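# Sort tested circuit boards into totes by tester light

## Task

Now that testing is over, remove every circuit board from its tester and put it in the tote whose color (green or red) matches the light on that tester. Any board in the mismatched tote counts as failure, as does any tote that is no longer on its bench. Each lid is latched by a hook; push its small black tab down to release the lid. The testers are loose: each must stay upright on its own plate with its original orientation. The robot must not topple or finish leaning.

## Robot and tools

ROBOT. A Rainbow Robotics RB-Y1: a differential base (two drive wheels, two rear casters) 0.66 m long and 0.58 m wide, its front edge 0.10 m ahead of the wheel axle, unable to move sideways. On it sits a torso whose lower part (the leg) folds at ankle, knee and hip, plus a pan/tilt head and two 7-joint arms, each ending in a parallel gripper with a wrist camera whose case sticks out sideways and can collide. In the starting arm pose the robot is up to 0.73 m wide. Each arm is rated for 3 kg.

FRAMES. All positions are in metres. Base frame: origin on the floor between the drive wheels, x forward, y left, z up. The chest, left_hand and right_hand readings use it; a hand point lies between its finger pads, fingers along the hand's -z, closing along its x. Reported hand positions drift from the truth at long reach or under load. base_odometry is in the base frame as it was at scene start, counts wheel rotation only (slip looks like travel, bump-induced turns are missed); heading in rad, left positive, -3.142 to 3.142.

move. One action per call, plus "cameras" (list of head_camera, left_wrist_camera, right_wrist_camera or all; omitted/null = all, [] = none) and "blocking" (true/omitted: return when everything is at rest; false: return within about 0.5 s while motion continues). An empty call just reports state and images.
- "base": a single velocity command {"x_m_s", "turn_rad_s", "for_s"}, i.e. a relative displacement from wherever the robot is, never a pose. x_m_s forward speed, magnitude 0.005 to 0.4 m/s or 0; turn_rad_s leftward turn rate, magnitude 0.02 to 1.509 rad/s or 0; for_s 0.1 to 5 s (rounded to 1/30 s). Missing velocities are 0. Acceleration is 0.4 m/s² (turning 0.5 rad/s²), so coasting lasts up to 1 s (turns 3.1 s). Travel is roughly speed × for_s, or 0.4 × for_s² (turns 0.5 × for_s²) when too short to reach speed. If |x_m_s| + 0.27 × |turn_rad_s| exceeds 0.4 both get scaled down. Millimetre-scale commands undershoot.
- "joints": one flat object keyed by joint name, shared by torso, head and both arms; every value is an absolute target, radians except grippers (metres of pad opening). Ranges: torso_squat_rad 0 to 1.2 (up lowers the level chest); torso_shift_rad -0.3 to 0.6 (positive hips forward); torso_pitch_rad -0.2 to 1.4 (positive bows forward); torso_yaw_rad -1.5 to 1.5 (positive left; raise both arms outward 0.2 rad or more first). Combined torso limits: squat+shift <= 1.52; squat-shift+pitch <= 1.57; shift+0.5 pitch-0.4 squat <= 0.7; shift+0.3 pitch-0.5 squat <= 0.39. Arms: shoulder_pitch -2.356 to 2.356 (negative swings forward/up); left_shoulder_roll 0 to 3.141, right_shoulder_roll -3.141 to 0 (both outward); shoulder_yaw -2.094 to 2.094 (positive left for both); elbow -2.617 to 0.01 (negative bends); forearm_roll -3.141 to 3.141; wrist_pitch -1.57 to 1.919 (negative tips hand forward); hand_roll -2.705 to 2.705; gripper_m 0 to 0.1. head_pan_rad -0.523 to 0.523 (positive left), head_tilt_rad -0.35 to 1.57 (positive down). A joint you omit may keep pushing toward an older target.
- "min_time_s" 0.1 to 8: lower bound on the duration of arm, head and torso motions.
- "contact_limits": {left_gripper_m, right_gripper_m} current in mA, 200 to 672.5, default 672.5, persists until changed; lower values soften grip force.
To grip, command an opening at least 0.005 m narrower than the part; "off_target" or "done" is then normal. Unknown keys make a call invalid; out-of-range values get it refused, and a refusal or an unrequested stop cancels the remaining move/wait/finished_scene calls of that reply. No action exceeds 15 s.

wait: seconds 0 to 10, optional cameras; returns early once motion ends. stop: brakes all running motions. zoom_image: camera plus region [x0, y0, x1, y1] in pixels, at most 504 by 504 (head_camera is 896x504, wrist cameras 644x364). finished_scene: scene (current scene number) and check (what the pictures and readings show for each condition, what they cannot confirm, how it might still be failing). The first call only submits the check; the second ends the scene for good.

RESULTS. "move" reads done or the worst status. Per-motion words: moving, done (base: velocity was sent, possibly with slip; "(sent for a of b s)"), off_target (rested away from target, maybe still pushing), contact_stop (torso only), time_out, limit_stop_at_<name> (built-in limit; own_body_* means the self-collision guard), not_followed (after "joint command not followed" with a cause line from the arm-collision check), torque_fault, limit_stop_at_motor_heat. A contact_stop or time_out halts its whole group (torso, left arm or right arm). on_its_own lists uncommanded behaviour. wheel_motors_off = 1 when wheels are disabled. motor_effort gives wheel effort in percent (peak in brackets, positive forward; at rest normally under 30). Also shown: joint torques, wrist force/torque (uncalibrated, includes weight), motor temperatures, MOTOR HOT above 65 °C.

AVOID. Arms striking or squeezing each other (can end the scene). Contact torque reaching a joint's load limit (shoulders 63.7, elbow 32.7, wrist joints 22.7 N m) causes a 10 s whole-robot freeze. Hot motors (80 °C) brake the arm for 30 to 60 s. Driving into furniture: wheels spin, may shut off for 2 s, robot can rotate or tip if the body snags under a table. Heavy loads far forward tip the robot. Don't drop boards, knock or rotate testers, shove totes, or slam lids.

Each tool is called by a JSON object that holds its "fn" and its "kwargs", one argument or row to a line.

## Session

{"fn": "move", "kwargs": {

}}

Scene clock: 0.00 s.
Joint torques (N m): no reading
Motor temperatures (°C): left_arm=[29 31 29 32 38 34 40] | right_arm=[34 33 28 32 45 35 36]
Wrist force (N): no reading
Wrist torque (N m): no reading
Wrist force, peak (N): no reading
base_odometry: x=+0.000 y=+0.000 heading=+0.000
base_status: not commanded
joint_positions: torso_squat_rad=+0.350 torso_shift_rad=+0.000 torso_pitch_rad=+0.000 torso_yaw_rad=+0.000 left_shoulder_pitch_rad=-0.001 left_shoulder_roll_rad=+0.031 left_shoulder_yaw_rad=-0.041 left_elbow_rad=-0.170 left_forearm_roll_rad=+0.033 left_wrist_pitch_rad=+0.032 left_hand_roll_rad=+0.039 left_gripper_m=+0.100 right_shoulder_pitch_rad=+0.036 right_shoulder_roll_rad=-0.008 right_shoulder_yaw_rad=-0.002 right_elbow_rad=-0.181 right_forearm_roll_rad=-0.038 right_wrist_pitch_rad=-0.031 right_hand_roll_rad=+0.012 right_gripper_m=+0.099 head_pan_rad=+0.000 head_tilt_rad=+0.400
joint_status: not commanded
wheel_motors_off: 0
motor_effort: left_wheel=+2 right_wheel=-1
chest: x=-0.2280 y=-0.0008 z=+1.2475 quat_wxyz=(+1.000, +0.000, +0.000, +0.000) (m; base frame)
left_hand: x=-0.1518 y=+0.2404 z=+0.5662 quat_wxyz=(+0.997, +0.012, -0.070, +0.014) (m; base frame)
right_hand: x=-0.1586 y=-0.2280 z=+0.5658 quat_wxyz=(+0.996, -0.004, -0.089, -0.020) (m; base frame)
pictures: head_camera, left_wrist_camera, right_wrist_camera
camera_calibration:
head_camera: T_world_to_cam=[[0.00558821, -0.998764, 0.0493937, -0.0729155], [-0.352742, -0.0481881, -0.934479, 1.33893], [0.935704, -0.0122012, -0.352576, 0.64206], [0, 0, 0, 1]] pos_world=[-0.128073, -0.000470884, 1.48118]
left_wrist_camera: T_world_to_cam=[[0.990968, 0.0426958, 0.127124, 0.0668806], [-0.021946, -0.883549, 0.467825, -0.0215699], [0.132294, -0.466389, -0.874631, 0.696405], [0, 0, 0, 1]] pos_world=[-0.15888, 0.302882, 0.610686]
right_wrist_camera: T_world_to_cam=[[-0.979227, 0.0586122, -0.194111, -0.0296439], [-0.0323788, 0.899826, 0.435045, -0.0129047], [0.200165, 0.432293, -0.879236, 0.699438], [0, 0, 0, 1]] pos_world=[-0.169449, -0.289013, 0.614831]

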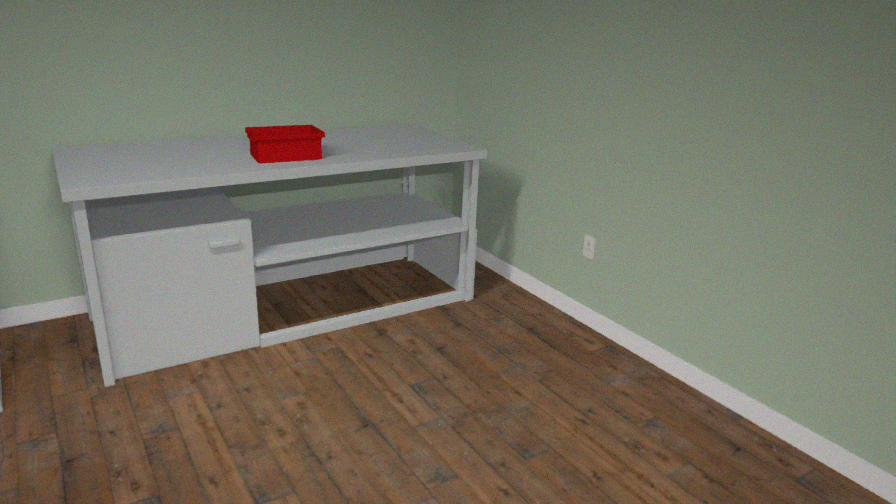

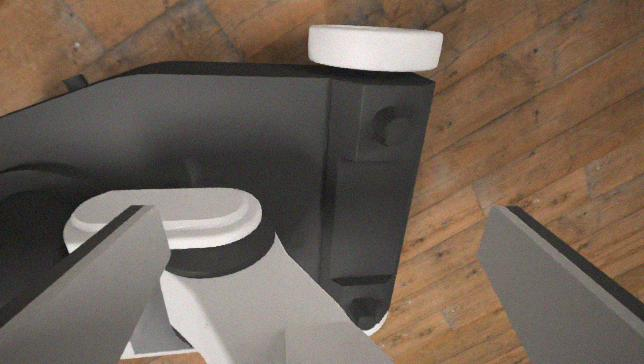

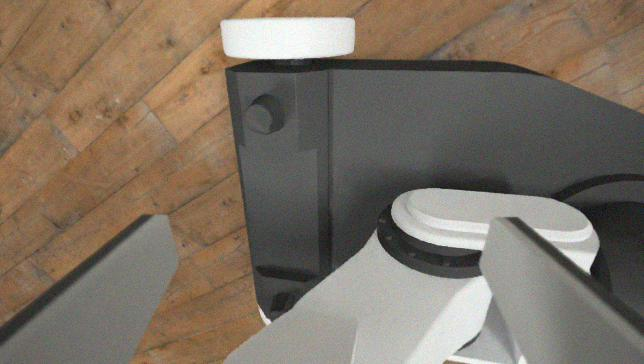

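{"fn": "move", "kwargs": {
  "base": {"turn_rad_s":0.8,"for_s":1.4},
  "joints": {"left_shoulder_pitch_rad":0.3,"left_shoulder_roll_rad":0.12,"left_shoulder_yaw_rad":0,"left_elbow_rad":-2.2,"left_forearm_roll_rad":0,"left_wrist_pitch_rad":1.88,"left_hand_roll_rad":0,"right_shoulder_pitch_rad":0.3,"right_shoulder_roll_rad":-0.12,"right_shoulder_yaw_rad":0,"right_elbow_rad":-2.2,"right_forearm_roll_rad":0,"right_wrist_pitch_rad":1.88,"right_hand_roll_rad":0},
  "cameras": ["head_camera"]
}}

{"fn": "move", "kwargs": {
  "base": {"turn_rad_s":0.8,"for_s":1.4},
  "cameras": ["head_camera"]
}}

{"fn": "move", "kwargs": {
  "base": {"turn_rad_s":0.8,"for_s":1.4},
  "cameras": ["head_camera"]
}}

{"fn": "move", "kwargs": {
  "base": {"turn_rad_s":0.8,"for_s":1.4},
  "cameras": ["head_camera"]
}}

Scene clock: 11.23 s.
Joint torques (N m): left_arm=[-4.39 2.8 1.73 -7.75 0.03 -0.46 -0.15] | right_arm=[-3.25 -2.7 -1.44 -7.68 0.23 -0.46 -0.19]
Motor temperatures (°C): left_arm=[29 31 29 32 38 34 40] | right_arm=[34 33 28 32 45 35 36]
Wrist force (N): left_arm=[-1.7 -0.7 -9.6] | right_arm=[2.2 11.7 -13.2]
Wrist torque (N m): left_arm=[0.01 -0.39 -0.20] | right_arm=[-0.11 0.88 0.54]
Wrist force, peak (N): left_arm=[-2.6 -0.5 -10.1] | right_arm=[1.4 12.4 -13.2]
move: done
base_odometry: x=+0.000 y=+0.000 heading=+0.980
base_status: done (sent for 1.4 of 1.4 s)
joint_positions: torso_squat_rad=+0.350 torso_shift_rad=+0.000 torso_pitch_rad=+0.000 torso_yaw_rad=+0.000 left_shoulder_pitch_rad=+0.300 left_shoulder_roll_rad=+0.120 left_shoulder_yaw_rad=+0.000 left_elbow_rad=-2.200 left_forearm_roll_rad=+0.000 left_wrist_pitch_rad=+1.880 left_hand_roll_rad=+0.000 left_gripper_m=+0.100 right_shoulder_pitch_rad=+0.300 right_shoulder_roll_rad=-0.120 right_shoulder_yaw_rad=+0.000 right_elbow_rad=-2.200 right_forearm_roll_rad=+0.000 right_wrist_pitch_rad=+1.880 right_hand_roll_rad=+0.000 right_gripper_m=+0.099 head_pan_rad=+0.000 head_tilt_rad=+0.400
joint_status: all done
wheel_motors_off: 0
motor_effort: left_wheel=+0(28) right_wheel=+4(31)
chest: x=-0.2280 y=-0.0008 z=+1.2475 quat_wxyz=(+1.000, +0.000, +0.000, +0.000) (m; base frame)
left_hand: x=-0.0202 y=+0.2914 z=+0.8850 quat_wxyz=(+0.997, +0.066, -0.016, +0.033) (m; base frame)
right_hand: x=-0.0200 y=-0.2923 z=+0.8845 quat_wxyz=(+0.997, -0.065, -0.016, -0.033) (m; base frame)
pictures: head_camera
camera_calibration:
head_camera: T_world_to_cam=[[0.00561855, -0.998764, 0.0493789, -0.0729065], [-0.352721, -0.0481852, -0.934487, 1.33894], [0.935712, -0.0121665, -0.352556, 0.642053], [0, 0, 0, 1]] pos_world=[-0.128095, -0.000487812, 1.48118]

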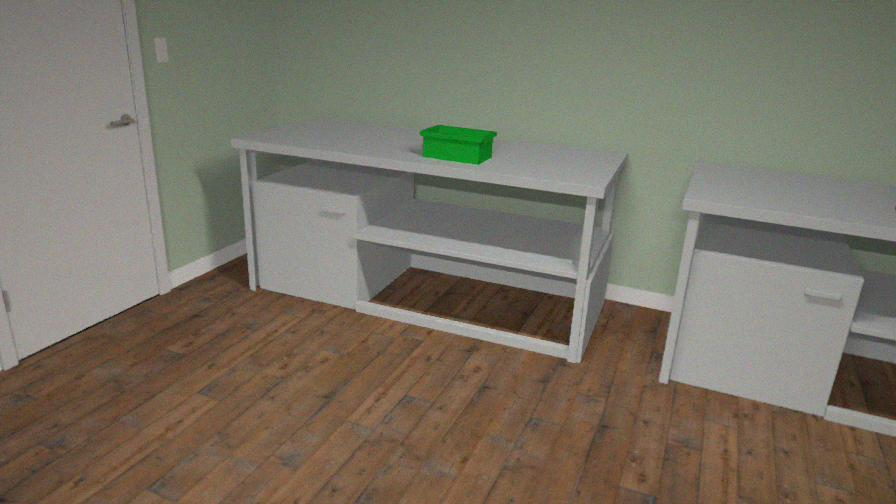

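Scene clock: 14.33 s.
Joint torques (N m): left_arm=[-4.44 3.13 2.02 -7.74 -0.03 -0.53 -0.12] | right_arm=[-3.32 -2.77 -1.22 -7.77 0.26 -0.42 -0.22]
Motor temperatures (°C): left_arm=[29 31 29 33 38 34 40] | right_arm=[34 33 28 32 45 35 36]
Wrist force (N): left_arm=[-1.9 -0.5 -9.5] | right_arm=[1.9 11.6 -12.9]
Wrist torque (N m): left_arm=[-0.03 -0.41 -0.20] | right_arm=[-0.10 0.85 0.53]
Wrist force, peak (N): left_arm=[-2.3 -0.8 -9.9] | right_arm=[2.2 11.8 -13.3]
move: done
base_odometry: x=+0.000 y=+0.000 heading=+1.959
base_status: done (sent for 1.4 of 1.4 s)
joint_positions: torso_squat_rad=+0.350 torso_shift_rad=+0.000 torso_pitch_rad=+0.000 torso_yaw_rad=+0.000 left_shoulder_pitch_rad=+0.300 left_shoulder_roll_rad=+0.120 left_shoulder_yaw_rad=+0.000 left_elbow_rad=-2.200 left_forearm_roll_rad=+0.000 left_wrist_pitch_rad=+1.880 left_hand_roll_rad=+0.000 left_gripper_m=+0.100 right_shoulder_pitch_rad=+0.300 right_shoulder_roll_rad=-0.120 right_shoulder_yaw_rad=+0.000 right_elbow_rad=-2.200 right_forearm_roll_rad=+0.000 right_wrist_pitch_rad=+1.880 right_hand_roll_rad=+0.000 right_gripper_m=+0.099 head_pan_rad=+0.000 head_tilt_rad=+0.400
joint_status: not commanded
wheel_motors_off: 0
motor_effort: left_wheel=+1(14) right_wheel=+4(26)
chest: x=-0.2280 y=-0.0008 z=+1.2475 quat_wxyz=(+1.000, +0.000, +0.000, +0.000) (m; base frame)
left_hand: x=-0.0202 y=+0.2914 z=+0.8850 quat_wxyz=(+0.997, +0.066, -0.016, +0.033) (m; base frame)
right_hand: x=-0.0201 y=-0.2923 z=+0.8845 quat_wxyz=(+0.997, -0.065, -0.016, -0.033) (m; base frame)
pictures: head_camera
camera_calibration:
head_camera: T_world_to_cam=[[0.00560486, -0.998764, 0.0493937, -0.0729209], [-0.352716, -0.0481944, -0.934489, 1.33894], [0.935714, -0.0121843, -0.35255, 0.642052], [0, 0, 0, 1]] pos_world=[-0.128103, -0.000478556, 1.48118]

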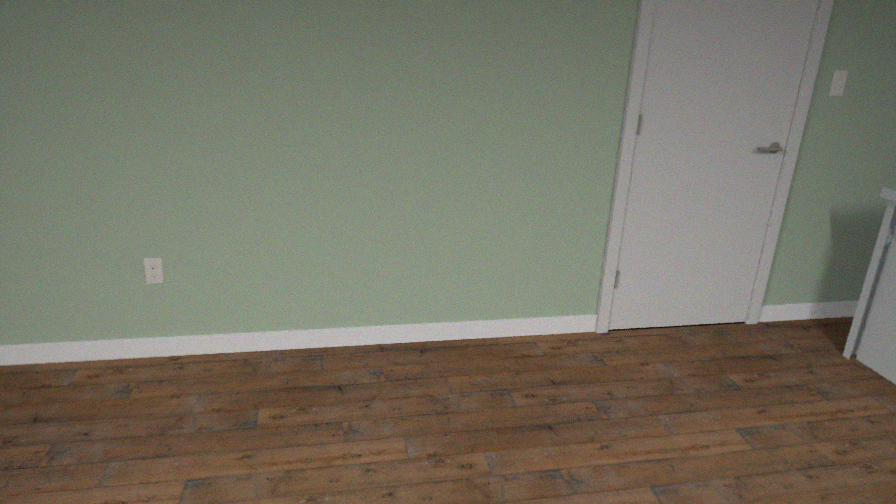

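Scene clock: 17.43 s.
Joint torques (N m): left_arm=[-4.3 2.83 1.74 -7.73 -0.04 -0.37 -0.17] | right_arm=[-3.17 -2.74 -1.04 -7.86 0.28 -0.37 -0.18]
Motor temperatures (°C): left_arm=[29 31 29 33 38 34 40] | right_arm=[34 33 28 32 45 35 36]
Wrist force (N): left_arm=[-2.0 -1.1 -9.4] | right_arm=[2.0 11.8 -13.0]
Wrist torque (N m): left_arm=[0.05 -0.41 -0.22] | right_arm=[-0.13 0.87 0.51]
Wrist force, peak (N): left_arm=[-2.0 -0.8 -10.0] | right_arm=[1.8 11.5 -13.7]
move: done
base_odometry: x=+0.000 y=+0.000 heading=+2.939
base_status: done (sent for 1.4 of 1.4 s)
joint_positions: torso_squat_rad=+0.350 torso_shift_rad=+0.000 torso_pitch_rad=+0.000 torso_yaw_rad=+0.000 left_shoulder_pitch_rad=+0.300 left_shoulder_roll_rad=+0.120 left_shoulder_yaw_rad=+0.000 left_elbow_rad=-2.200 left_forearm_roll_rad=+0.000 left_wrist_pitch_rad=+1.880 left_hand_roll_rad=+0.000 left_gripper_m=+0.100 right_shoulder_pitch_rad=+0.300 right_shoulder_roll_rad=-0.120 right_shoulder_yaw_rad=+0.000 right_elbow_rad=-2.200 right_forearm_roll_rad=+0.000 right_wrist_pitch_rad=+1.880 right_hand_roll_rad=+0.000 right_gripper_m=+0.099 head_pan_rad=+0.000 head_tilt_rad=+0.400
joint_status: not commanded
wheel_motors_off: 0
motor_effort: left_wheel=+2(15) right_wheel=+4(25)
chest: x=-0.2280 y=-0.0008 z=+1.2475 quat_wxyz=(+1.000, +0.000, +0.000, +0.000) (m; base frame)
left_hand: x=-0.0202 y=+0.2914 z=+0.8850 quat_wxyz=(+0.997, +0.066, -0.016, +0.033) (m; base frame)
right_hand: x=-0.0201 y=-0.2923 z=+0.8845 quat_wxyz=(+0.997, -0.065, -0.016, -0.033) (m; base frame)
pictures: head_camera
camera_calibration:
head_camera: T_world_to_cam=[[0.00559809, -0.998764, 0.0493957, -0.0729235], [-0.352715, -0.0481939, -0.934489, 1.33894], [0.935714, -0.0121913, -0.352549, 0.642051], [0, 0, 0, 1]] pos_world=[-0.128104, -0.000477212, 1.48118]

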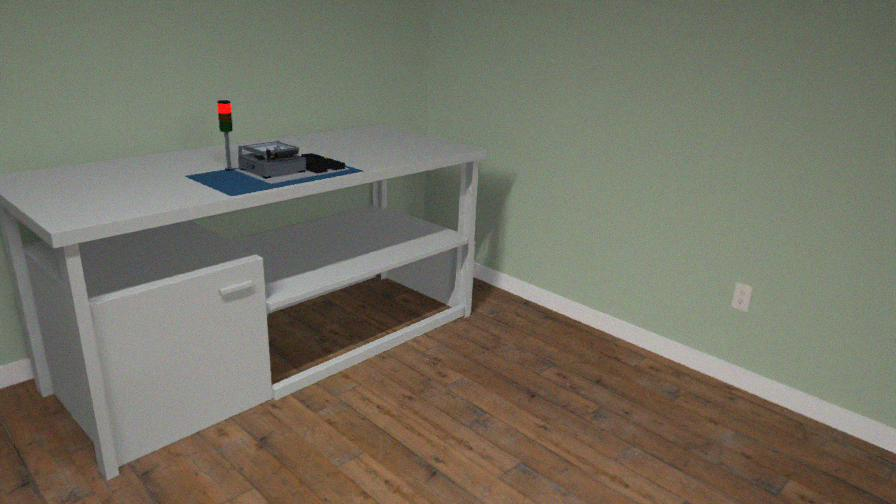

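Scene clock: 20.53 s.
Joint torques (N m): left_arm=[-4.5 2.9 1.63 -7.69 0.06 -0.44 -0.08] | right_arm=[-3.6 -2.59 -1.32 -7.68 0.25 -0.42 -0.18]
Motor temperatures (°C): left_arm=[29 31 29 33 38 34 40] | right_arm=[34 33 28 32 45 35 36]
Wrist force (N): left_arm=[-2.0 -0.8 -9.6] | right_arm=[1.8 11.6 -13.1]
Wrist torque (N m): left_arm=[0.02 -0.42 -0.20] | right_arm=[-0.10 0.84 0.53]
Wrist force, peak (N): left_arm=[-2.2 -1.0 -9.9] | right_arm=[2.2 11.6 -13.3]
move: done
base_odometry: x=+0.000 y=+0.000 heading=-2.364
base_status: done (sent for 1.4 of 1.4 s)
joint_positions: torso_squat_rad=+0.350 torso_shift_rad=+0.000 torso_pitch_rad=+0.000 torso_yaw_rad=+0.000 left_shoulder_pitch_rad=+0.300 left_shoulder_roll_rad=+0.120 left_shoulder_yaw_rad=+0.000 left_elbow_rad=-2.200 left_forearm_roll_rad=+0.000 left_wrist_pitch_rad=+1.880 left_hand_roll_rad=+0.000 left_gripper_m=+0.100 right_shoulder_pitch_rad=+0.300 right_shoulder_roll_rad=-0.120 right_shoulder_yaw_rad=+0.000 right_elbow_rad=-2.200 right_forearm_roll_rad=+0.000 right_wrist_pitch_rad=+1.880 right_hand_roll_rad=+0.000 right_gripper_m=+0.099 head_pan_rad=+0.000 head_tilt_rad=+0.400
joint_status: not commanded
wheel_motors_off: 0
motor_effort: left_wheel=+1(16) right_wheel=+3(26)
chest: x=-0.2280 y=-0.0008 z=+1.2475 quat_wxyz=(+1.000, +0.000, +0.000, +0.000) (m; base frame)
left_hand: x=-0.0202 y=+0.2914 z=+0.8850 quat_wxyz=(+0.997, +0.066, -0.016, +0.033) (m; base frame)
right_hand: x=-0.0201 y=-0.2923 z=+0.8845 quat_wxyz=(+0.997, -0.065, -0.016, -0.033) (m; base frame)
pictures: head_camera
camera_calibration:
head_camera: T_world_to_cam=[[0.00559351, -0.998764, 0.0493962, -0.0729249], [-0.352716, -0.0481927, -0.934489, 1.33894], [0.935714, -0.0121957, -0.352549, 0.642052], [0, 0, 0, 1]] pos_world=[-0.128104, -0.000477387, 1.48118]

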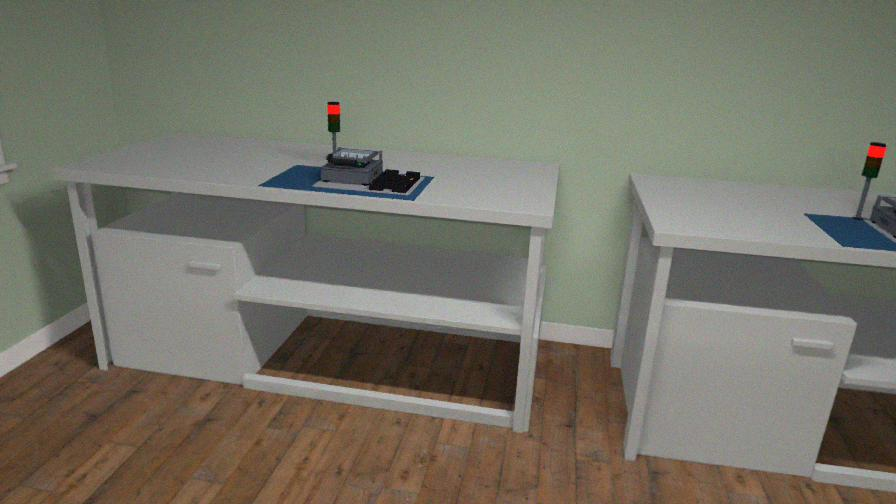

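{"fn": "move", "kwargs": {
  "base": {"turn_rad_s":0.4,"for_s":0.77},
  "cameras": []
}}

{"fn": "move", "kwargs": {
  "base": {"x_m_s":0.4,"for_s":3.03},
  "cameras": []
}}

{"fn": "move", "kwargs": {
  "base": {"turn_rad_s":-0.4,"for_s":1.1},
  "joints": {"head_tilt_rad":0.5},
  "cameras": ["head_camera"]
}}

Scene clock: 37.83 s.
Joint torques (N m): left_arm=[-4.47 2.98 1.73 -7.75 -0.02 -0.44 -0.16] | right_arm=[-3.31 -2.65 -1.22 -7.77 0.25 -0.42 -0.29]
Motor temperatures (°C): left_arm=[29 31 29 33 38 34 40] | right_arm=[34 33 28 32 45 35 36]
Wrist force (N): left_arm=[-2.0 -0.8 -9.6] | right_arm=[2.2 11.4 -13.0]
Wrist torque (N m): left_arm=[0.01 -0.41 -0.19] | right_arm=[-0.06 0.86 0.53]
Wrist force, peak (N): left_arm=[-2.1 -1.0 -10.0] | right_arm=[2.3 11.6 -13.4]
move: done
base_odometry: x=+0.000 y=+0.000 heading=-2.071
base_status: done (sent for 0.77 of 0.77 s)
joint_positions: torso_squat_rad=+0.350 torso_shift_rad=+0.000 torso_pitch_rad=+0.000 torso_yaw_rad=+0.000 left_shoulder_pitch_rad=+0.300 left_shoulder_roll_rad=+0.120 left_shoulder_yaw_rad=+0.000 left_elbow_rad=-2.200 left_forearm_roll_rad=+0.000 left_wrist_pitch_rad=+1.880 left_hand_roll_rad=+0.000 left_gripper_m=+0.100 right_shoulder_pitch_rad=+0.300 right_shoulder_roll_rad=-0.120 right_shoulder_yaw_rad=+0.000 right_elbow_rad=-2.200 right_forearm_roll_rad=+0.000 right_wrist_pitch_rad=+1.880 right_hand_roll_rad=+0.000 right_gripper_m=+0.099 head_pan_rad=+0.000 head_tilt_rad=+0.400
joint_status: not commanded
wheel_motors_off: 0
motor_effort: left_wheel=+1(15) right_wheel=+5(25)
chest: x=-0.2280 y=-0.0008 z=+1.2475 quat_wxyz=(+1.000, +0.000, +0.000, +0.000) (m; base frame)
left_hand: x=-0.0202 y=+0.2914 z=+0.8850 quat_wxyz=(+0.997, +0.066, -0.016, +0.033) (m; base frame)
right_hand: x=-0.0201 y=-0.2923 z=+0.8845 quat_wxyz=(+0.997, -0.065, -0.016, -0.033) (m; base frame)
pictures: none
No camera images: "cameras" was empty.

Scene clock: 42.40 s.
Joint torques (N m): left_arm=[-4.46 2.93 1.79 -7.75 0.03 -0.34 -0.16] | right_arm=[-3.84 -2.79 -1.18 -7.79 0.28 -0.23 -0.24]
Motor temperatures (°C): left_arm=[29 31 29 33 38 34 40] | right_arm=[34 33 28 32 45 35 36]
Wrist force (N): left_arm=[-2.2 -1.1 -9.5] | right_arm=[2.2 11.3 -13.2]
Wrist torque (N m): left_arm=[0.05 -0.43 -0.20] | right_arm=[-0.07 0.87 0.53]
Wrist force, peak (N): left_arm=[-2.1 -1.1 -9.9] | right_arm=[2.3 11.9 -13.3]
move: done
base_odometry: x=-0.581 y=-1.065 heading=-2.070
base_status: done (sent for 3.03 of 3.03 s)
joint_positions: torso_squat_rad=+0.350 torso_shift_rad=+0.000 torso_pitch_rad=+0.000 torso_yaw_rad=+0.000 left_shoulder_pitch_rad=+0.300 left_shoulder_roll_rad=+0.120 left_shoulder_yaw_rad=+0.000 left_elbow_rad=-2.200 left_forearm_roll_rad=+0.000 left_wrist_pitch_rad=+1.880 left_hand_roll_rad=+0.000 left_gripper_m=+0.100 right_shoulder_pitch_rad=+0.300 right_shoulder_roll_rad=-0.120 right_shoulder_yaw_rad=+0.000 right_elbow_rad=-2.200 right_forearm_roll_rad=+0.000 right_wrist_pitch_rad=+1.880 right_hand_roll_rad=+0.000 right_gripper_m=+0.099 head_pan_rad=+0.000 head_tilt_rad=+0.400
joint_status: not commanded
wheel_motors_off: 0
motor_effort: left_wheel=+2(30) right_wheel=-4(33)
chest: x=-0.2280 y=-0.0008 z=+1.2475 quat_wxyz=(+1.000, +0.000, +0.000, +0.000) (m; base frame)
left_hand: x=-0.0202 y=+0.2914 z=+0.8850 quat_wxyz=(+0.997, +0.066, -0.016, +0.033) (m; base frame)
right_hand: x=-0.0201 y=-0.2923 z=+0.8845 quat_wxyz=(+0.997, -0.065, -0.016, -0.033) (m; base frame)
pictures: none
No camera images: "cameras" was empty.

Scene clock: 44.77 s.
Joint torques (N m): left_arm=[-4.3 2.81 1.65 -7.77 0.02 -0.34 -0.11] | right_arm=[-3.88 -2.71 -1.62 -7.85 0.22 -0.29 -0.24]
Motor temperatures (°C): left_arm=[29 31 29 33 38 34 40] | right_arm=[34 33 28 32 45 35 36]
Wrist force (N): left_arm=[-1.6 -1.1 -9.7] | right_arm=[2.0 11.7 -13.2]
Wrist torque (N m): left_arm=[0.04 -0.38 -0.20] | right_arm=[-0.10 0.85 0.51]
Wrist force, peak (N): left_arm=[-2.0 -1.0 -9.8] | right_arm=[2.1 11.8 -13.1]
move: done
base_odometry: x=-0.581 y=-1.065 heading=-2.510
base_status: done (sent for 1.1 of 1.1 s)
joint_positions: torso_squat_rad=+0.350 torso_shift_rad=+0.000 torso_pitch_rad=+0.000 torso_yaw_rad=+0.000 left_shoulder_pitch_rad=+0.300 left_shoulder_roll_rad=+0.120 left_shoulder_yaw_rad=+0.000 left_elbow_rad=-2.200 left_forearm_roll_rad=+0.000 left_wrist_pitch_rad=+1.880 left_hand_roll_rad=+0.000 left_gripper_m=+0.100 right_shoulder_pitch_rad=+0.300 right_shoulder_roll_rad=-0.120 right_shoulder_yaw_rad=+0.000 right_elbow_rad=-2.200 right_forearm_roll_rad=+0.000 right_wrist_pitch_rad=+1.880 right_hand_roll_rad=+0.000 right_gripper_m=+0.099 head_pan_rad=+0.000 head_tilt_rad=+0.500
joint_status: all done
wheel_motors_off: 0
motor_effort: left_wheel=+3(23) right_wheel=+1(28)
chest: x=-0.2280 y=-0.0007 z=+1.2475 quat_wxyz=(+1.000, +0.000, +0.000, +0.000) (m; base frame)
left_hand: x=-0.0202 y=+0.2914 z=+0.8850 quat_wxyz=(+0.997, +0.066, -0.016, +0.033) (m; base frame)
right_hand: x=-0.0201 y=-0.2923 z=+0.8845 quat_wxyz=(+0.997, -0.065, -0.016, -0.033) (m; base frame)
pictures: head_camera
camera_calibration:
head_camera: T_world_to_cam=[[0.0105924, -0.99876, 0.0486382, -0.070746], [-0.444274, -0.048277, -0.894589, 1.26234], [0.895828, -0.0121328, -0.444235, 0.766519], [0, 0, 0, 1]] pos_world=[-0.125095, -0.00041626, 1.47323]

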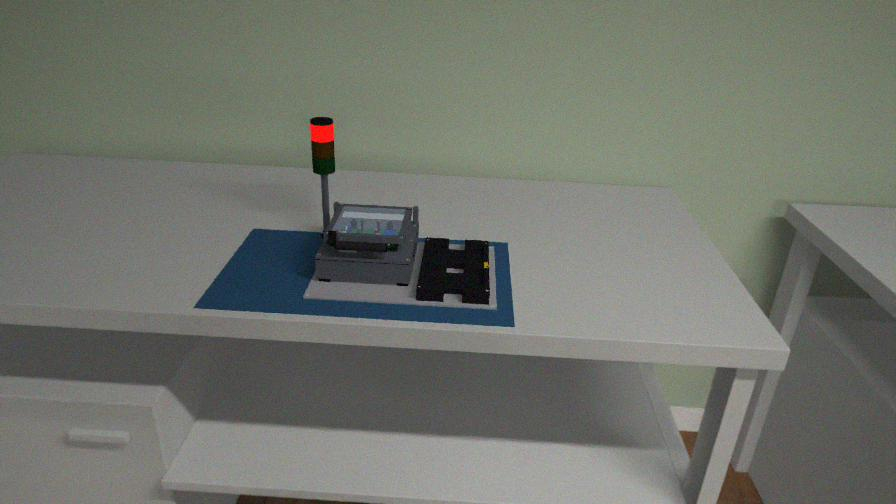

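{"fn": "move", "kwargs": {
  "base": {"x_m_s":0.25,"turn_rad_s":0.06,"for_s":1.25},
  "cameras": []
}}

{"fn": "move", "kwargs": {
  "base": {"x_m_s":0.16,"turn_rad_s":-0.06,"for_s":1.25},
  "joints": {"torso_pitch_rad":0.1,"head_tilt_rad":0.8},
  "cameras": ["head_camera"]
}}

Scene clock: 58.53 s.
Joint torques (N m): left_arm=[-4.32 2.93 1.79 -7.71 -0.05 -0.36 -0.17] | right_arm=[-4.03 -2.66 -1.25 -7.77 0.31 -0.28 -0.29]
Motor temperatures (°C): left_arm=[29 31 29 33 38 34 40] | right_arm=[34 33 28 32 45 35 36]
Wrist force (N): left_arm=[-2.0 -0.9 -9.5] | right_arm=[2.1 11.3 -13.2]
Wrist torque (N m): left_arm=[0.03 -0.42 -0.21] | right_arm=[-0.06 0.87 0.52]
Wrist force, peak (N): left_arm=[-2.2 -1.0 -9.8] | right_arm=[2.0 11.9 -13.5]
move: done
base_odometry: x=-0.827 y=-1.265 heading=-2.434
base_status: done (sent for 1.27 of 1.27 s)
joint_positions: torso_squat_rad=+0.350 torso_shift_rad=+0.000 torso_pitch_rad=+0.000 torso_yaw_rad=+0.000 left_shoulder_pitch_rad=+0.300 left_shoulder_roll_rad=+0.120 left_shoulder_yaw_rad=+0.000 left_elbow_rad=-2.200 left_forearm_roll_rad=+0.000 left_wrist_pitch_rad=+1.880 left_hand_roll_rad=+0.000 left_gripper_m=+0.100 right_shoulder_pitch_rad=+0.300 right_shoulder_roll_rad=-0.120 right_shoulder_yaw_rad=+0.000 right_elbow_rad=-2.200 right_forearm_roll_rad=+0.000 right_wrist_pitch_rad=+1.880 right_hand_roll_rad=+0.000 right_gripper_m=+0.099 head_pan_rad=+0.000 head_tilt_rad=+0.500
joint_status: not commanded
wheel_motors_off: 0
motor_effort: left_wheel=+0(21) right_wheel=-5(39)
chest: x=-0.2279 y=-0.0007 z=+1.2475 quat_wxyz=(+1.000, +0.000, +0.000, +0.000) (m; base frame)
left_hand: x=-0.0202 y=+0.2914 z=+0.8850 quat_wxyz=(+0.997, +0.066, -0.016, +0.033) (m; base frame)
right_hand: x=-0.0201 y=-0.2923 z=+0.8845 quat_wxyz=(+0.997, -0.065, -0.016, -0.033) (m; base frame)
pictures: none
No camera images: "cameras" was empty.

Scene clock: 60.73 s.
Joint torques (N m): left_arm=[-2.71 3.09 1.87 -7.83 0.07 -0.08 -0.12] | right_arm=[-2.44 -2.56 -1.48 -7.73 0.26 -0.06 -0.3]
Motor temperatures (°C): left_arm=[29 31 29 33 38 34 40] | right_arm=[34 33 28 32 45 35 36]
Wrist force (N): left_arm=[-1.4 -0.9 -9.6] | right_arm=[2.9 11.4 -13.3]
Wrist torque (N m): left_arm=[0.02 -0.38 -0.21] | right_arm=[-0.08 0.92 0.53]
Wrist force, peak (N): left_arm=[-1.0 -1.0 -10.0] | right_arm=[2.4 11.9 -13.2]
move: done
base_odometry: x=-0.987 y=-1.389 heading=-2.510
base_status: done (sent for 1.27 of 1.27 s)
joint_positions: torso_squat_rad=+0.350 torso_shift_rad=+0.000 torso_pitch_rad=+0.100 torso_yaw_rad=+0.000 left_shoulder_pitch_rad=+0.300 left_shoulder_roll_rad=+0.120 left_shoulder_yaw_rad=+0.000 left_elbow_rad=-2.200 left_forearm_roll_rad=+0.000 left_wrist_pitch_rad=+1.880 left_hand_roll_rad=+0.000 left_gripper_m=+0.100 right_shoulder_pitch_rad=+0.300 right_shoulder_roll_rad=-0.120 right_shoulder_yaw_rad=+0.000 right_elbow_rad=-2.200 right_forearm_roll_rad=+0.000 right_wrist_pitch_rad=+1.880 right_hand_roll_rad=+0.000 right_gripper_m=+0.099 head_pan_rad=+0.000 head_tilt_rad=+0.800
joint_status: all done
wheel_motors_off: 0
motor_effort: left_wheel=-5(39) right_wheel=+1(14)
chest: x=-0.1971 y=-0.0007 z=+1.2459 quat_wxyz=(+0.999, +0.000, +0.050, +0.000) (m; base frame)
left_hand: x=-0.0265 y=+0.2915 z=+0.8645 quat_wxyz=(+0.997, +0.067, +0.034, +0.029) (m; base frame)
right_hand: x=-0.0265 y=-0.2923 z=+0.8640 quat_wxyz=(+0.997, -0.066, +0.034, -0.029) (m; base frame)
pictures: head_camera
camera_calibration:
head_camera: T_world_to_cam=[[0.0290278, -0.998754, 0.0405907, -0.0565922], [-0.757577, -0.0484735, -0.650944, 0.880485], [0.6521, -0.0118551, -0.75804, 1.13387], [0, 0, 0, 1]] pos_world=[-0.0707187, -0.000399458, 1.43496]

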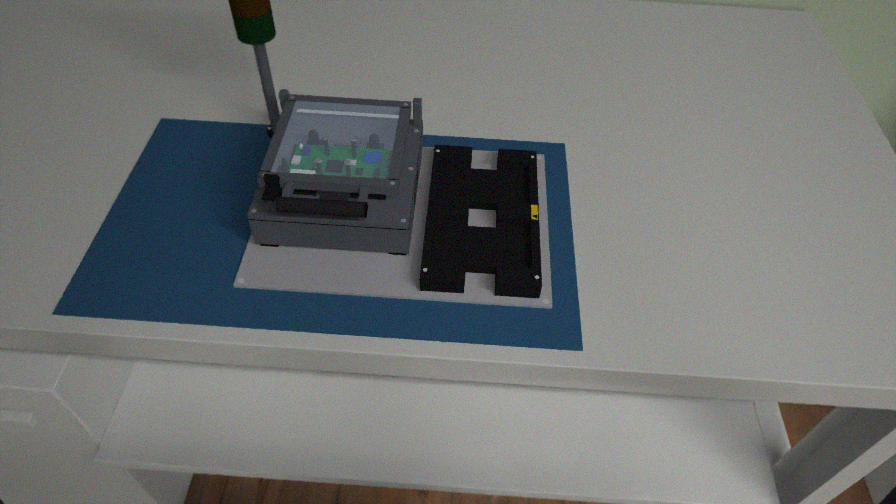

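{"fn": "move", "kwargs": {
  "base": {"x_m_s":0.1,"for_s":1.0},
  "joints": {"torso_squat_rad":0.05,"torso_pitch_rad":0.0,"left_gripper_m":0},
  "cameras": ["head_camera"]
}}

{"fn": "move", "kwargs": {
  "joints": {"left_shoulder_pitch_rad":-0.6,"left_shoulder_roll_rad":0.12,"left_elbow_rad":-2.1,"left_wrist_pitch_rad":1.915},
  "cameras": []
}}

{"fn": "move", "kwargs": {
  "joints": {"left_shoulder_pitch_rad":-1.03,"left_shoulder_roll_rad":0.104,"left_shoulder_yaw_rad":0.26,"left_elbow_rad":-1.141,"left_wrist_pitch_rad":1.915,"left_hand_roll_rad":0.05},
  "cameras": []
}}

{"fn": "move", "kwargs": {
  "joints": {"torso_pitch_rad":0.1,"left_shoulder_pitch_rad":-0.978,"left_shoulder_roll_rad":0.108,"left_shoulder_yaw_rad":0.268,"torso_squat_rad":0.3},
  "cameras": ["head_camera","left_wrist_camera"]
}}

Scene clock: 76.20 s.
Joint torques (N m): left_arm=[-4.52 2.88 1.7 -7.86 0.09 -0.24 -0.21] | right_arm=[-4.35 -2.63 -1.38 -7.77 0.25 -0.21 -0.24]
Motor temperatures (°C): left_arm=[29 31 29 33 38 34 40] | right_arm=[34 33 28 32 45 35 36]
Wrist force (N): left_arm=[-2.0 -0.8 -9.4] | right_arm=[2.1 11.5 -13.1]
Wrist torque (N m): left_arm=[0.00 -0.41 -0.20] | right_arm=[-0.09 0.87 0.54]
Wrist force, peak (N): left_arm=[-2.0 -0.9 -9.9] | right_arm=[2.4 12.0 -13.4]
move: done
base_odometry: x=-1.067 y=-1.448 heading=-2.511
base_status: done (sent for 1 of 1 s)
joint_positions: torso_squat_rad=+0.050 torso_shift_rad=+0.000 torso_pitch_rad=+0.000 torso_yaw_rad=+0.000 left_shoulder_pitch_rad=+0.300 left_shoulder_roll_rad=+0.120 left_shoulder_yaw_rad=+0.000 left_elbow_rad=-2.200 left_forearm_roll_rad=+0.000 left_wrist_pitch_rad=+1.880 left_hand_roll_rad=+0.000 left_gripper_m=+0.000 right_shoulder_pitch_rad=+0.300 right_shoulder_roll_rad=-0.120 right_shoulder_yaw_rad=+0.000 right_elbow_rad=-2.200 right_forearm_roll_rad=+0.000 right_wrist_pitch_rad=+1.880 right_hand_roll_rad=+0.000 right_gripper_m=+0.099 head_pan_rad=+0.000 head_tilt_rad=+0.800
joint_status: all done
wheel_motors_off: 0
motor_effort: left_wheel=-3(14) right_wheel=+2(32)
chest: x=-0.2280 y=-0.0008 z=+1.2891 quat_wxyz=(+1.000, +0.000, +0.000, +0.000) (m; base frame)
left_hand: x=-0.0202 y=+0.2914 z=+0.9266 quat_wxyz=(+0.997, +0.066, -0.016, +0.033) (m; base frame)
right_hand: x=-0.0202 y=-0.2923 z=+0.9261 quat_wxyz=(+0.997, -0.065, -0.016, -0.033) (m; base frame)
pictures: head_camera
camera_calibration:
head_camera: T_world_to_cam=[[0.0247609, -0.998756, 0.0432829, -0.0619176], [-0.688793, -0.0484236, -0.723339, 0.994132], [0.724535, -0.0119024, -0.689135, 1.1144], [0, 0, 0, 1]] pos_world=[-0.121136, -0.00043711, 1.48974]

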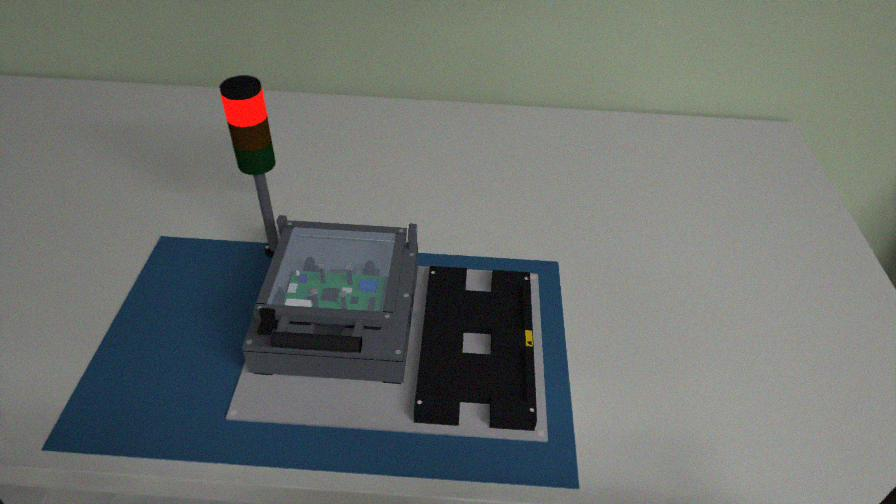

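Scene clock: 77.73 s.
Joint torques (N m): left_arm=[-14.53 3.44 1.97 -4.8 -0.08 -1.05 -0.19] | right_arm=[-4.3 -2.79 -1.29 -7.79 0.26 -0.24 -0.25]
Motor temperatures (°C): left_arm=[29 31 29 33 38 34 40] | right_arm=[34 33 28 32 45 35 36]
Wrist force (N): left_arm=[-5.8 -0.9 -8.1] | right_arm=[2.0 11.6 -13.3]
Wrist torque (N m): left_arm=[0.01 -0.63 -0.17] | right_arm=[-0.11 0.85 0.53]
Wrist force, peak (N): left_arm=[-2.9 -0.7 -10.3] | right_arm=[2.0 11.6 -13.4]
move: done
base_odometry: x=-1.067 y=-1.448 heading=-2.511
base_status: not commanded
joint_positions: torso_squat_rad=+0.050 torso_shift_rad=+0.000 torso_pitch_rad=+0.000 torso_yaw_rad=+0.000 left_shoulder_pitch_rad=-0.600 left_shoulder_roll_rad=+0.120 left_shoulder_yaw_rad=+0.000 left_elbow_rad=-2.100 left_forearm_roll_rad=+0.000 left_wrist_pitch_rad=+1.915 left_hand_roll_rad=+0.000 left_gripper_m=+0.000 right_shoulder_pitch_rad=+0.300 right_shoulder_roll_rad=-0.120 right_shoulder_yaw_rad=+0.000 right_elbow_rad=-2.200 right_forearm_roll_rad=+0.000 right_wrist_pitch_rad=+1.880 right_hand_roll_rad=+0.000 right_gripper_m=+0.099 head_pan_rad=+0.000 head_tilt_rad=+0.800
joint_status: all done
wheel_motors_off: 0
motor_effort: left_wheel=-4(6) right_wheel=+4(5)
chest: x=-0.2280 y=-0.0008 z=+1.2891 quat_wxyz=(+1.000, +0.000, +0.000, +0.000) (m; base frame)
left_hand: x=+0.2480 y=+0.1839 z=+1.2007 quat_wxyz=(+0.923, +0.050, -0.370, -0.089) (m; base frame)
right_hand: x=-0.0202 y=-0.2923 z=+0.9261 quat_wxyz=(+0.997, -0.065, -0.016, -0.033) (m; base frame)
pictures: none
No camera images: "cameras" was empty.

Scene clock: 79.30 s.
Joint torques (N m): left_arm=[-21.62 5.77 0.7 -7.02 0.16 -0.5 0.31] | right_arm=[-4.2 -2.64 -1.25 -7.72 0.18 -0.2 -0.29]
Motor temperatures (°C): left_arm=[29 31 29 33 38 34 40] | right_arm=[34 33 28 32 45 35 36]
Wrist force (N): left_arm=[-3.0 0.5 -9.7] | right_arm=[2.2 11.5 -13.2]
Wrist torque (N m): left_arm=[-0.09 -0.46 -0.16] | right_arm=[-0.07 0.88 0.52]
Wrist force, peak (N): left_arm=[-2.9 0.0 -10.5] | right_arm=[2.4 11.8 -13.3]
move: done
base_odometry: x=-1.067 y=-1.448 heading=-2.511
base_status: not commanded
joint_positions: torso_squat_rad=+0.050 torso_shift_rad=+0.000 torso_pitch_rad=+0.000 torso_yaw_rad=+0.000 left_shoulder_pitch_rad=-1.030 left_shoulder_roll_rad=+0.104 left_shoulder_yaw_rad=+0.260 left_elbow_rad=-1.141 left_forearm_roll_rad=+0.000 left_wrist_pitch_rad=+1.915 left_hand_roll_rad=+0.050 left_gripper_m=+0.000 right_shoulder_pitch_rad=+0.300 right_shoulder_roll_rad=-0.120 right_shoulder_yaw_rad=+0.000 right_elbow_rad=-2.200 right_forearm_roll_rad=+0.000 right_wrist_pitch_rad=+1.880 right_hand_roll_rad=+0.000 right_gripper_m=+0.099 head_pan_rad=+0.000 head_tilt_rad=+0.800
joint_status: all done
wheel_motors_off: 0
motor_effort: left_wheel=-4(5) right_wheel=+4(6)
chest: x=-0.2280 y=-0.0008 z=+1.2891 quat_wxyz=(+1.000, +0.000, +0.000, +0.000) (m; base frame)
left_hand: x=+0.3003 y=+0.1831 z=+1.1262 quat_wxyz=(+0.994, -0.006, -0.106, -0.009) (m; base frame)
right_hand: x=-0.0202 y=-0.2924 z=+0.9261 quat_wxyz=(+0.997, -0.065, -0.016, -0.033) (m; base frame)
pictures: none
No camera images: "cameras" was empty.

Scene clock: 80.90 s.
Joint torques (N m): left_arm=[-20.51 5.65 0.59 -7.79 0.33 -0.22 0.22] | right_arm=[-2.69 -2.66 -1.37 -7.57 0.3 0.02 -0.17]
Motor temperatures (°C): left_arm=[29 31 29 33 38 34 40] | right_arm=[34 33 28 32 45 35 36]
Wrist force (N): left_arm=[-2.5 -0.1 -9.8] | right_arm=[2.9 11.6 -13.1]
Wrist torque (N m): left_arm=[-0.01 -0.49 -0.18] | right_arm=[-0.11 0.93 0.53]
Wrist force, peak (N): left_arm=[-3.7 0.4 -11.7] | right_arm=[1.9 11.7 -13.4]
move: done
base_odometry: x=-1.067 y=-1.448 heading=-2.511
base_status: not commanded
joint_positions: torso_squat_rad=+0.300 torso_shift_rad=+0.000 torso_pitch_rad=+0.100 torso_yaw_rad=+0.000 left_shoulder_pitch_rad=-0.978 left_shoulder_roll_rad=+0.108 left_shoulder_yaw_rad=+0.268 left_elbow_rad=-1.141 left_forearm_roll_rad=+0.000 left_wrist_pitch_rad=+1.915 left_hand_roll_rad=+0.050 left_gripper_m=+0.000 right_shoulder_pitch_rad=+0.300 right_shoulder_roll_rad=-0.120 right_shoulder_yaw_rad=+0.000 right_elbow_rad=-2.200 right_forearm_roll_rad=+0.000 right_wrist_pitch_rad=+1.880 right_hand_roll_rad=+0.000 right_gripper_m=+0.099 head_pan_rad=+0.000 head_tilt_rad=+0.800
joint_status: all done
wheel_motors_off: 0
motor_effort: left_wheel=-5(5) right_wheel=+5(7)
chest: x=-0.1971 y=-0.0007 z=+1.2571 quat_wxyz=(+0.999, +0.000, +0.050, +0.000) (m; base frame)
left_hand: x=+0.2983 y=+0.1954 z=+1.0185 quat_wxyz=(+0.999, -0.007, -0.032, +0.004) (m; base frame)
right_hand: x=-0.0265 y=-0.2923 z=+0.8752 quat_wxyz=(+0.997, -0.066, +0.034, -0.029) (m; base frame)
pictures: head_camera, left_wrist_camera
camera_calibration:
head_camera: T_world_to_cam=[[0.0290447, -0.998753, 0.0405991, -0.0570555], [-0.757531, -0.0484926, -0.650996, 0.887807], [0.652153, -0.0118471, -0.757995, 1.14231], [0, 0, 0, 1]] pos_world=[-0.0707616, -0.000399315, 1.44614]
left_wrist_camera: T_world_to_cam=[[0.99842, 0.023723, 0.0509307, -0.355647], [-0.00494655, -0.865852, 0.500276, -0.304645], [0.0559665, -0.499737, -0.864367, 1.03036], [0, 0, 0, 1]] pos_world=[0.295913, 0.259567, 1.06113]

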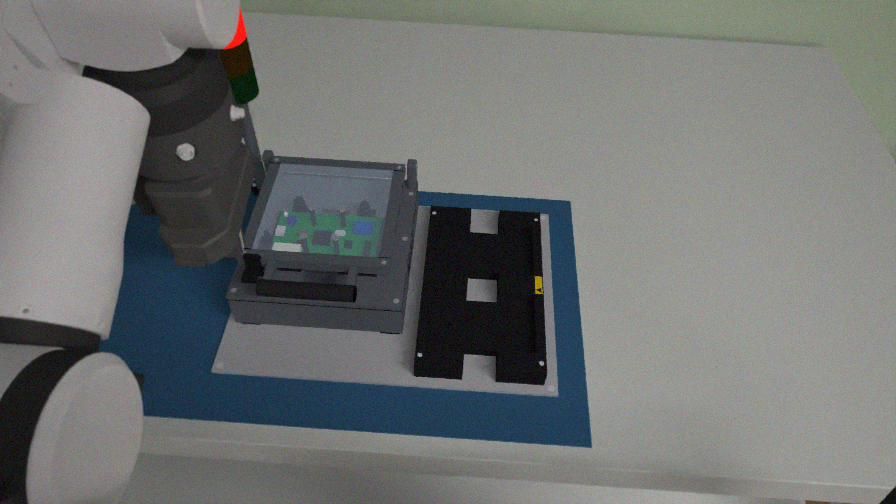

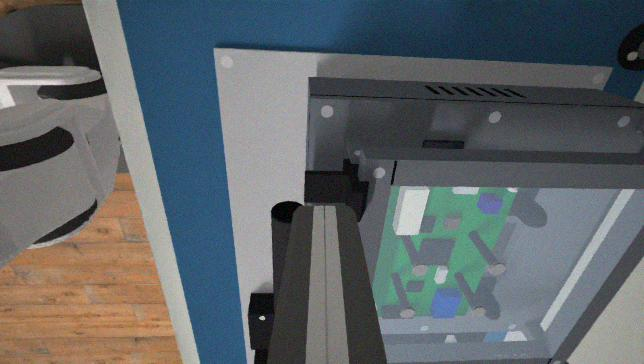

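{"fn": "move", "kwargs": {
  "joints": {"torso_squat_rad":0.42},
  "cameras": ["left_wrist_camera"]
}}

{"fn": "move", "kwargs": {
  "joints": {"torso_squat_rad":0.48},
  "min_time_s": 2,
  "cameras": ["left_wrist_camera","head_camera"]
}}

Scene clock: 88.87 s.
Joint torques (N m): left_arm=[-20.42 5.04 0.55 -7.79 0.26 -0.15 0.36] | right_arm=[-2.42 -2.7 -1.54 -7.56 0.24 0.06 -0.28]
Motor temperatures (°C): left_arm=[29 31 29 33 38 34 40] | right_arm=[34 33 28 32 45 35 36]
Wrist force (N): left_arm=[-2.2 0.0 -9.6] | right_arm=[2.5 12.0 -13.0]
Wrist torque (N m): left_arm=[-0.01 -0.44 -0.17] | right_arm=[-0.16 0.86 0.54]
Wrist force, peak (N): left_arm=[-2.4 -0.2 -10.2] | right_arm=[2.6 12.1 -13.3]
move: done
base_odometry: x=-1.067 y=-1.448 heading=-2.511
base_status: not commanded
joint_positions: torso_squat_rad=+0.420 torso_shift_rad=+0.000 torso_pitch_rad=+0.100 torso_yaw_rad=+0.000 left_shoulder_pitch_rad=-0.978 left_shoulder_roll_rad=+0.108 left_shoulder_yaw_rad=+0.268 left_elbow_rad=-1.141 left_forearm_roll_rad=+0.000 left_wrist_pitch_rad=+1.915 left_hand_roll_rad=+0.050 left_gripper_m=+0.000 right_shoulder_pitch_rad=+0.300 right_shoulder_roll_rad=-0.120 right_shoulder_yaw_rad=+0.000 right_elbow_rad=-2.200 right_forearm_roll_rad=+0.000 right_wrist_pitch_rad=+1.880 right_hand_roll_rad=+0.000 right_gripper_m=+0.099 head_pan_rad=+0.000 head_tilt_rad=+0.800
joint_status: all done
wheel_motors_off: 0
motor_effort: left_wheel=-4(5) right_wheel=+6(6)
chest: x=-0.1972 y=-0.0007 z=+1.2275 quat_wxyz=(+0.999, +0.000, +0.050, +0.000) (m; base frame)
left_hand: x=+0.2982 y=+0.1954 z=+0.9890 quat_wxyz=(+0.999, -0.007, -0.032, +0.004) (m; base frame)
right_hand: x=-0.0265 y=-0.2923 z=+0.8456 quat_wxyz=(+0.997, -0.066, +0.034, -0.029) (m; base frame)
pictures: left_wrist_camera
camera_calibration:
left_wrist_camera: T_world_to_cam=[[0.998416, 0.023723, 0.0510182, -0.354207], [-0.00499047, -0.865852, 0.500275, -0.289841], [0.0560423, -0.499738, -0.864362, 1.00482], [0, 0, 0, 1]] pos_world=[0.295887, 0.259588, 1.0316]

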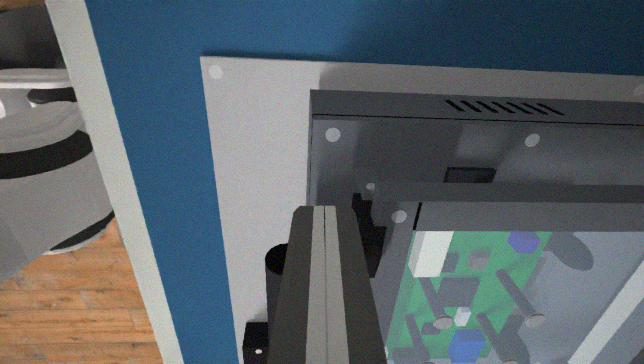

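Scene clock: 91.17 s.
Joint torques (N m): left_arm=[-2.21 0.75 0.56 2.7 0.25 -5.91 0.26] | right_arm=[-2.55 -2.91 -1.45 -7.63 0.36 -0.03 -0.27]
Motor temperatures (°C): left_arm=[29 31 29 33 38 34 40] | right_arm=[34 33 28 32 45 35 36]
Wrist force (N): left_arm=[-28.8 3.4 55.9] | right_arm=[2.8 11.7 -13.4]
Wrist torque (N m): left_arm=[-0.17 -0.42 -0.36] | right_arm=[-0.11 0.89 0.53]
Wrist force, peak (N): left_arm=[-28.7 3.2 57.9] | right_arm=[2.7 12.0 -13.5]
move: done
base_odometry: x=-1.067 y=-1.448 heading=-2.510
base_status: not commanded
joint_positions: torso_squat_rad=+0.480 torso_shift_rad=-0.001 torso_pitch_rad=+0.097 torso_yaw_rad=+0.000 left_shoulder_pitch_rad=-0.983 left_shoulder_roll_rad=+0.109 left_shoulder_yaw_rad=+0.268 left_elbow_rad=-1.144 left_forearm_roll_rad=+0.000 left_wrist_pitch_rad=+1.916 left_hand_roll_rad=+0.050 left_gripper_m=+0.000 right_shoulder_pitch_rad=+0.300 right_shoulder_roll_rad=-0.120 right_shoulder_yaw_rad=+0.000 right_elbow_rad=-2.200 right_forearm_roll_rad=+0.000 right_wrist_pitch_rad=+1.880 right_hand_roll_rad=+0.000 right_gripper_m=+0.099 head_pan_rad=+0.000 head_tilt_rad=+0.800
joint_status: all done
wheel_motors_off: 0
motor_effort: left_wheel=-1(5) right_wheel=+5(6)
chest: x=-0.1988 y=-0.0009 z=+1.2093 quat_wxyz=(+0.999, +0.001, +0.049, +0.000) (m; base frame)
left_hand: x=+0.2988 y=+0.1953 z=+0.9751 quat_wxyz=(+0.999, -0.006, -0.036, +0.004) (m; base frame)
right_hand: x=-0.0270 y=-0.2923 z=+0.8277 quat_wxyz=(+0.997, -0.066, +0.033, -0.029) (m; base frame)
pictures: head_camera, left_wrist_camera
camera_calibration:
head_camera: T_world_to_cam=[[0.0291225, -0.998765, 0.040246, -0.054775], [-0.755674, -0.0483539, -0.653161, 0.858406], [0.6543, -0.0113912, -0.756149, 1.10531], [0, 0, 0, 1]] pos_world=[-0.0729367, -0.000609147, 1.39866]
left_wrist_camera: T_world_to_cam=[[0.997956, 0.0231735, 0.0595611, -0.362112], [-0.00968666, -0.866336, 0.499368, -0.280606], [0.063172, -0.498924, -0.86434, 0.990388], [0, 0, 0, 1]] pos_world=[0.296089, 0.259421, 1.01773]

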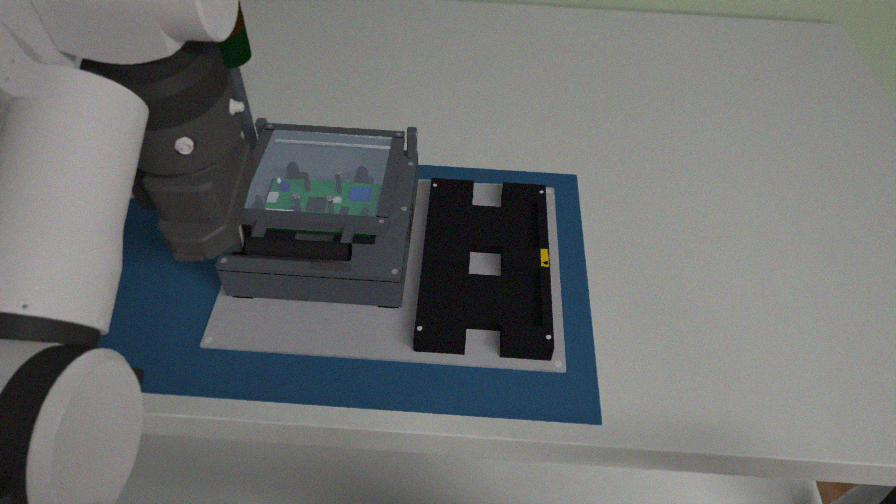

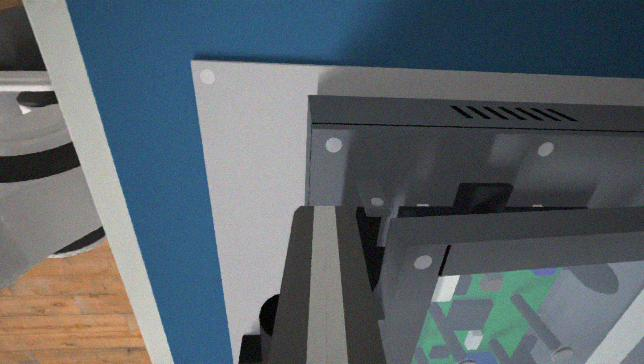

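{"fn": "move", "kwargs": {
  "joints": {"torso_squat_rad":0.3,"torso_pitch_rad":0},
  "cameras": []
}}

{"fn": "move", "kwargs": {
  "joints": {"left_shoulder_roll_rad":0.42},
  "cameras": ["head_camera"]
}}

{"fn": "zoom_image", "kwargs": {
  "camera": "head_camera",
  "region": [180, 150, 480, 400]
}}

Scene clock: 100.17 s.
Joint torques (N m): left_arm=[-20.37 4.66 0.35 -6.83 0.3 -0.61 0.31] | right_arm=[-4.37 -2.57 -1.29 -7.62 0.36 -0.23 -0.26]
Motor temperatures (°C): left_arm=[29 31 29 33 38 34 40] | right_arm=[34 33 28 33 45 35 36]
Wrist force (N): left_arm=[-3.1 0.0 -9.3] | right_arm=[2.0 11.4 -12.7]
Wrist torque (N m): left_arm=[-0.04 -0.51 -0.20] | right_arm=[-0.09 0.85 0.53]
Wrist force, peak (N): left_arm=[-28.9 3.4 57.7] | right_arm=[2.8 12.1 -13.3]
move: done
base_odometry: x=-1.067 y=-1.448 heading=-2.511
base_status: not commanded
joint_positions: torso_squat_rad=+0.300 torso_shift_rad=+0.000 torso_pitch_rad=+0.000 torso_yaw_rad=+0.000 left_shoulder_pitch_rad=-0.978 left_shoulder_roll_rad=+0.108 left_shoulder_yaw_rad=+0.268 left_elbow_rad=-1.141 left_forearm_roll_rad=+0.000 left_wrist_pitch_rad=+1.915 left_hand_roll_rad=+0.050 left_gripper_m=+0.000 right_shoulder_pitch_rad=+0.300 right_shoulder_roll_rad=-0.120 right_shoulder_yaw_rad=+0.000 right_elbow_rad=-2.200 right_forearm_roll_rad=+0.000 right_wrist_pitch_rad=+1.880 right_hand_roll_rad=+0.000 right_gripper_m=+0.099 head_pan_rad=+0.000 head_tilt_rad=+0.800
joint_status: all done
wheel_motors_off: 0
motor_effort: left_wheel=-4(5) right_wheel=+4(7)
chest: x=-0.2281 y=-0.0008 z=+1.2587 quat_wxyz=(+1.000, +0.000, +0.000, +0.000) (m; base frame)
left_hand: x=+0.2888 y=+0.1955 z=+1.0710 quat_wxyz=(+0.997, -0.007, -0.082, +0.004) (m; base frame)
right_hand: x=-0.0202 y=-0.2923 z=+0.8957 quat_wxyz=(+0.997, -0.065, -0.016, -0.033) (m; base frame)
pictures: none
No camera images: "cameras" was empty.

Scene clock: 101.43 s.
Joint torques (N m): left_arm=[-20.64 8.71 1.06 -7.1 0.06 -0.72 0.29] | right_arm=[-4.37 -2.62 -1.36 -7.66 0.26 -0.24 -0.29]
Motor temperatures (°C): left_arm=[29 31 29 33 38 34 40] | right_arm=[34 33 28 33 45 35 36]
Wrist force (N): left_arm=[-3.6 -1.0 -9.3] | right_arm=[1.8 11.6 -13.0]
Wrist torque (N m): left_arm=[0.00 -0.55 -0.21] | right_arm=[-0.10 0.84 0.51]
Wrist force, peak (N): left_arm=[-3.4 -1.4 -9.9] | right_arm=[2.0 11.8 -13.1]
move: done
base_odometry: x=-1.067 y=-1.448 heading=-2.511
base_status: not commanded
joint_positions: torso_squat_rad=+0.300 torso_shift_rad=+0.000 torso_pitch_rad=+0.000 torso_yaw_rad=+0.000 left_shoulder_pitch_rad=-0.978 left_shoulder_roll_rad=+0.420 left_shoulder_yaw_rad=+0.268 left_elbow_rad=-1.141 left_forearm_roll_rad=+0.000 left_wrist_pitch_rad=+1.915 left_hand_roll_rad=+0.050 left_gripper_m=+0.000 right_shoulder_pitch_rad=+0.300 right_shoulder_roll_rad=-0.120 right_shoulder_yaw_rad=+0.000 right_elbow_rad=-2.200 right_forearm_roll_rad=+0.000 right_wrist_pitch_rad=+1.880 right_hand_roll_rad=+0.000 right_gripper_m=+0.099 head_pan_rad=+0.000 head_tilt_rad=+0.800
joint_status: all done
wheel_motors_off: 0
motor_effort: left_wheel=-4(5) right_wheel=+3(5)
chest: x=-0.2280 y=-0.0007 z=+1.2587 quat_wxyz=(+1.000, +0.000, +0.000, +0.000) (m; base frame)
left_hand: x=+0.2952 y=+0.3650 z=+1.1281 quat_wxyz=(+0.981, +0.090, -0.126, +0.117) (m; base frame)
right_hand: x=-0.0202 y=-0.2923 z=+0.8957 quat_wxyz=(+0.997, -0.065, -0.016, -0.033) (m; base frame)
pictures: head_camera
camera_calibration:
head_camera: T_world_to_cam=[[0.0247877, -0.998755, 0.0432969, -0.0605867], [-0.688734, -0.0484532, -0.723393, 0.97221], [0.72459, -0.0118888, -0.689077, 1.09342], [0, 0, 0, 1]] pos_world=[-0.121187, -0.000405085, 1.45937]

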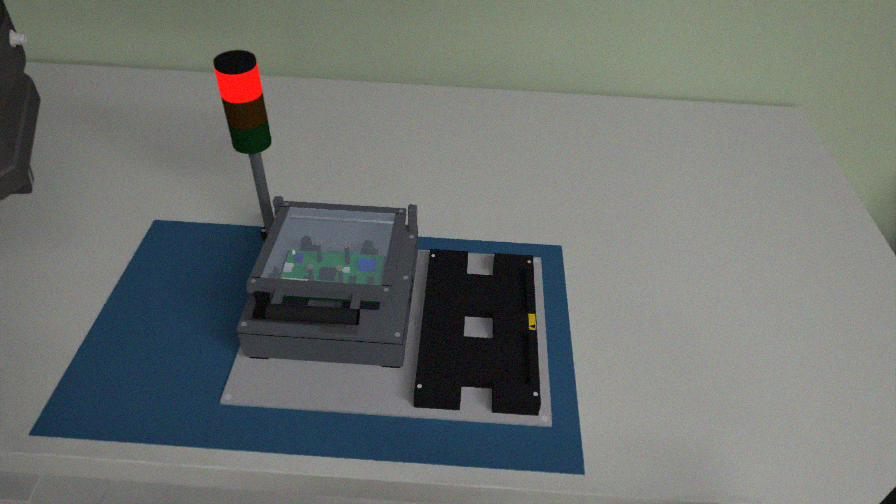

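Scaled by 1.680 from the camera's 896x504 image, which has a finer 1280x720 frame.

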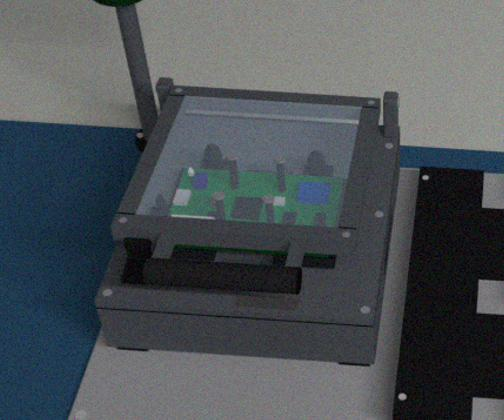

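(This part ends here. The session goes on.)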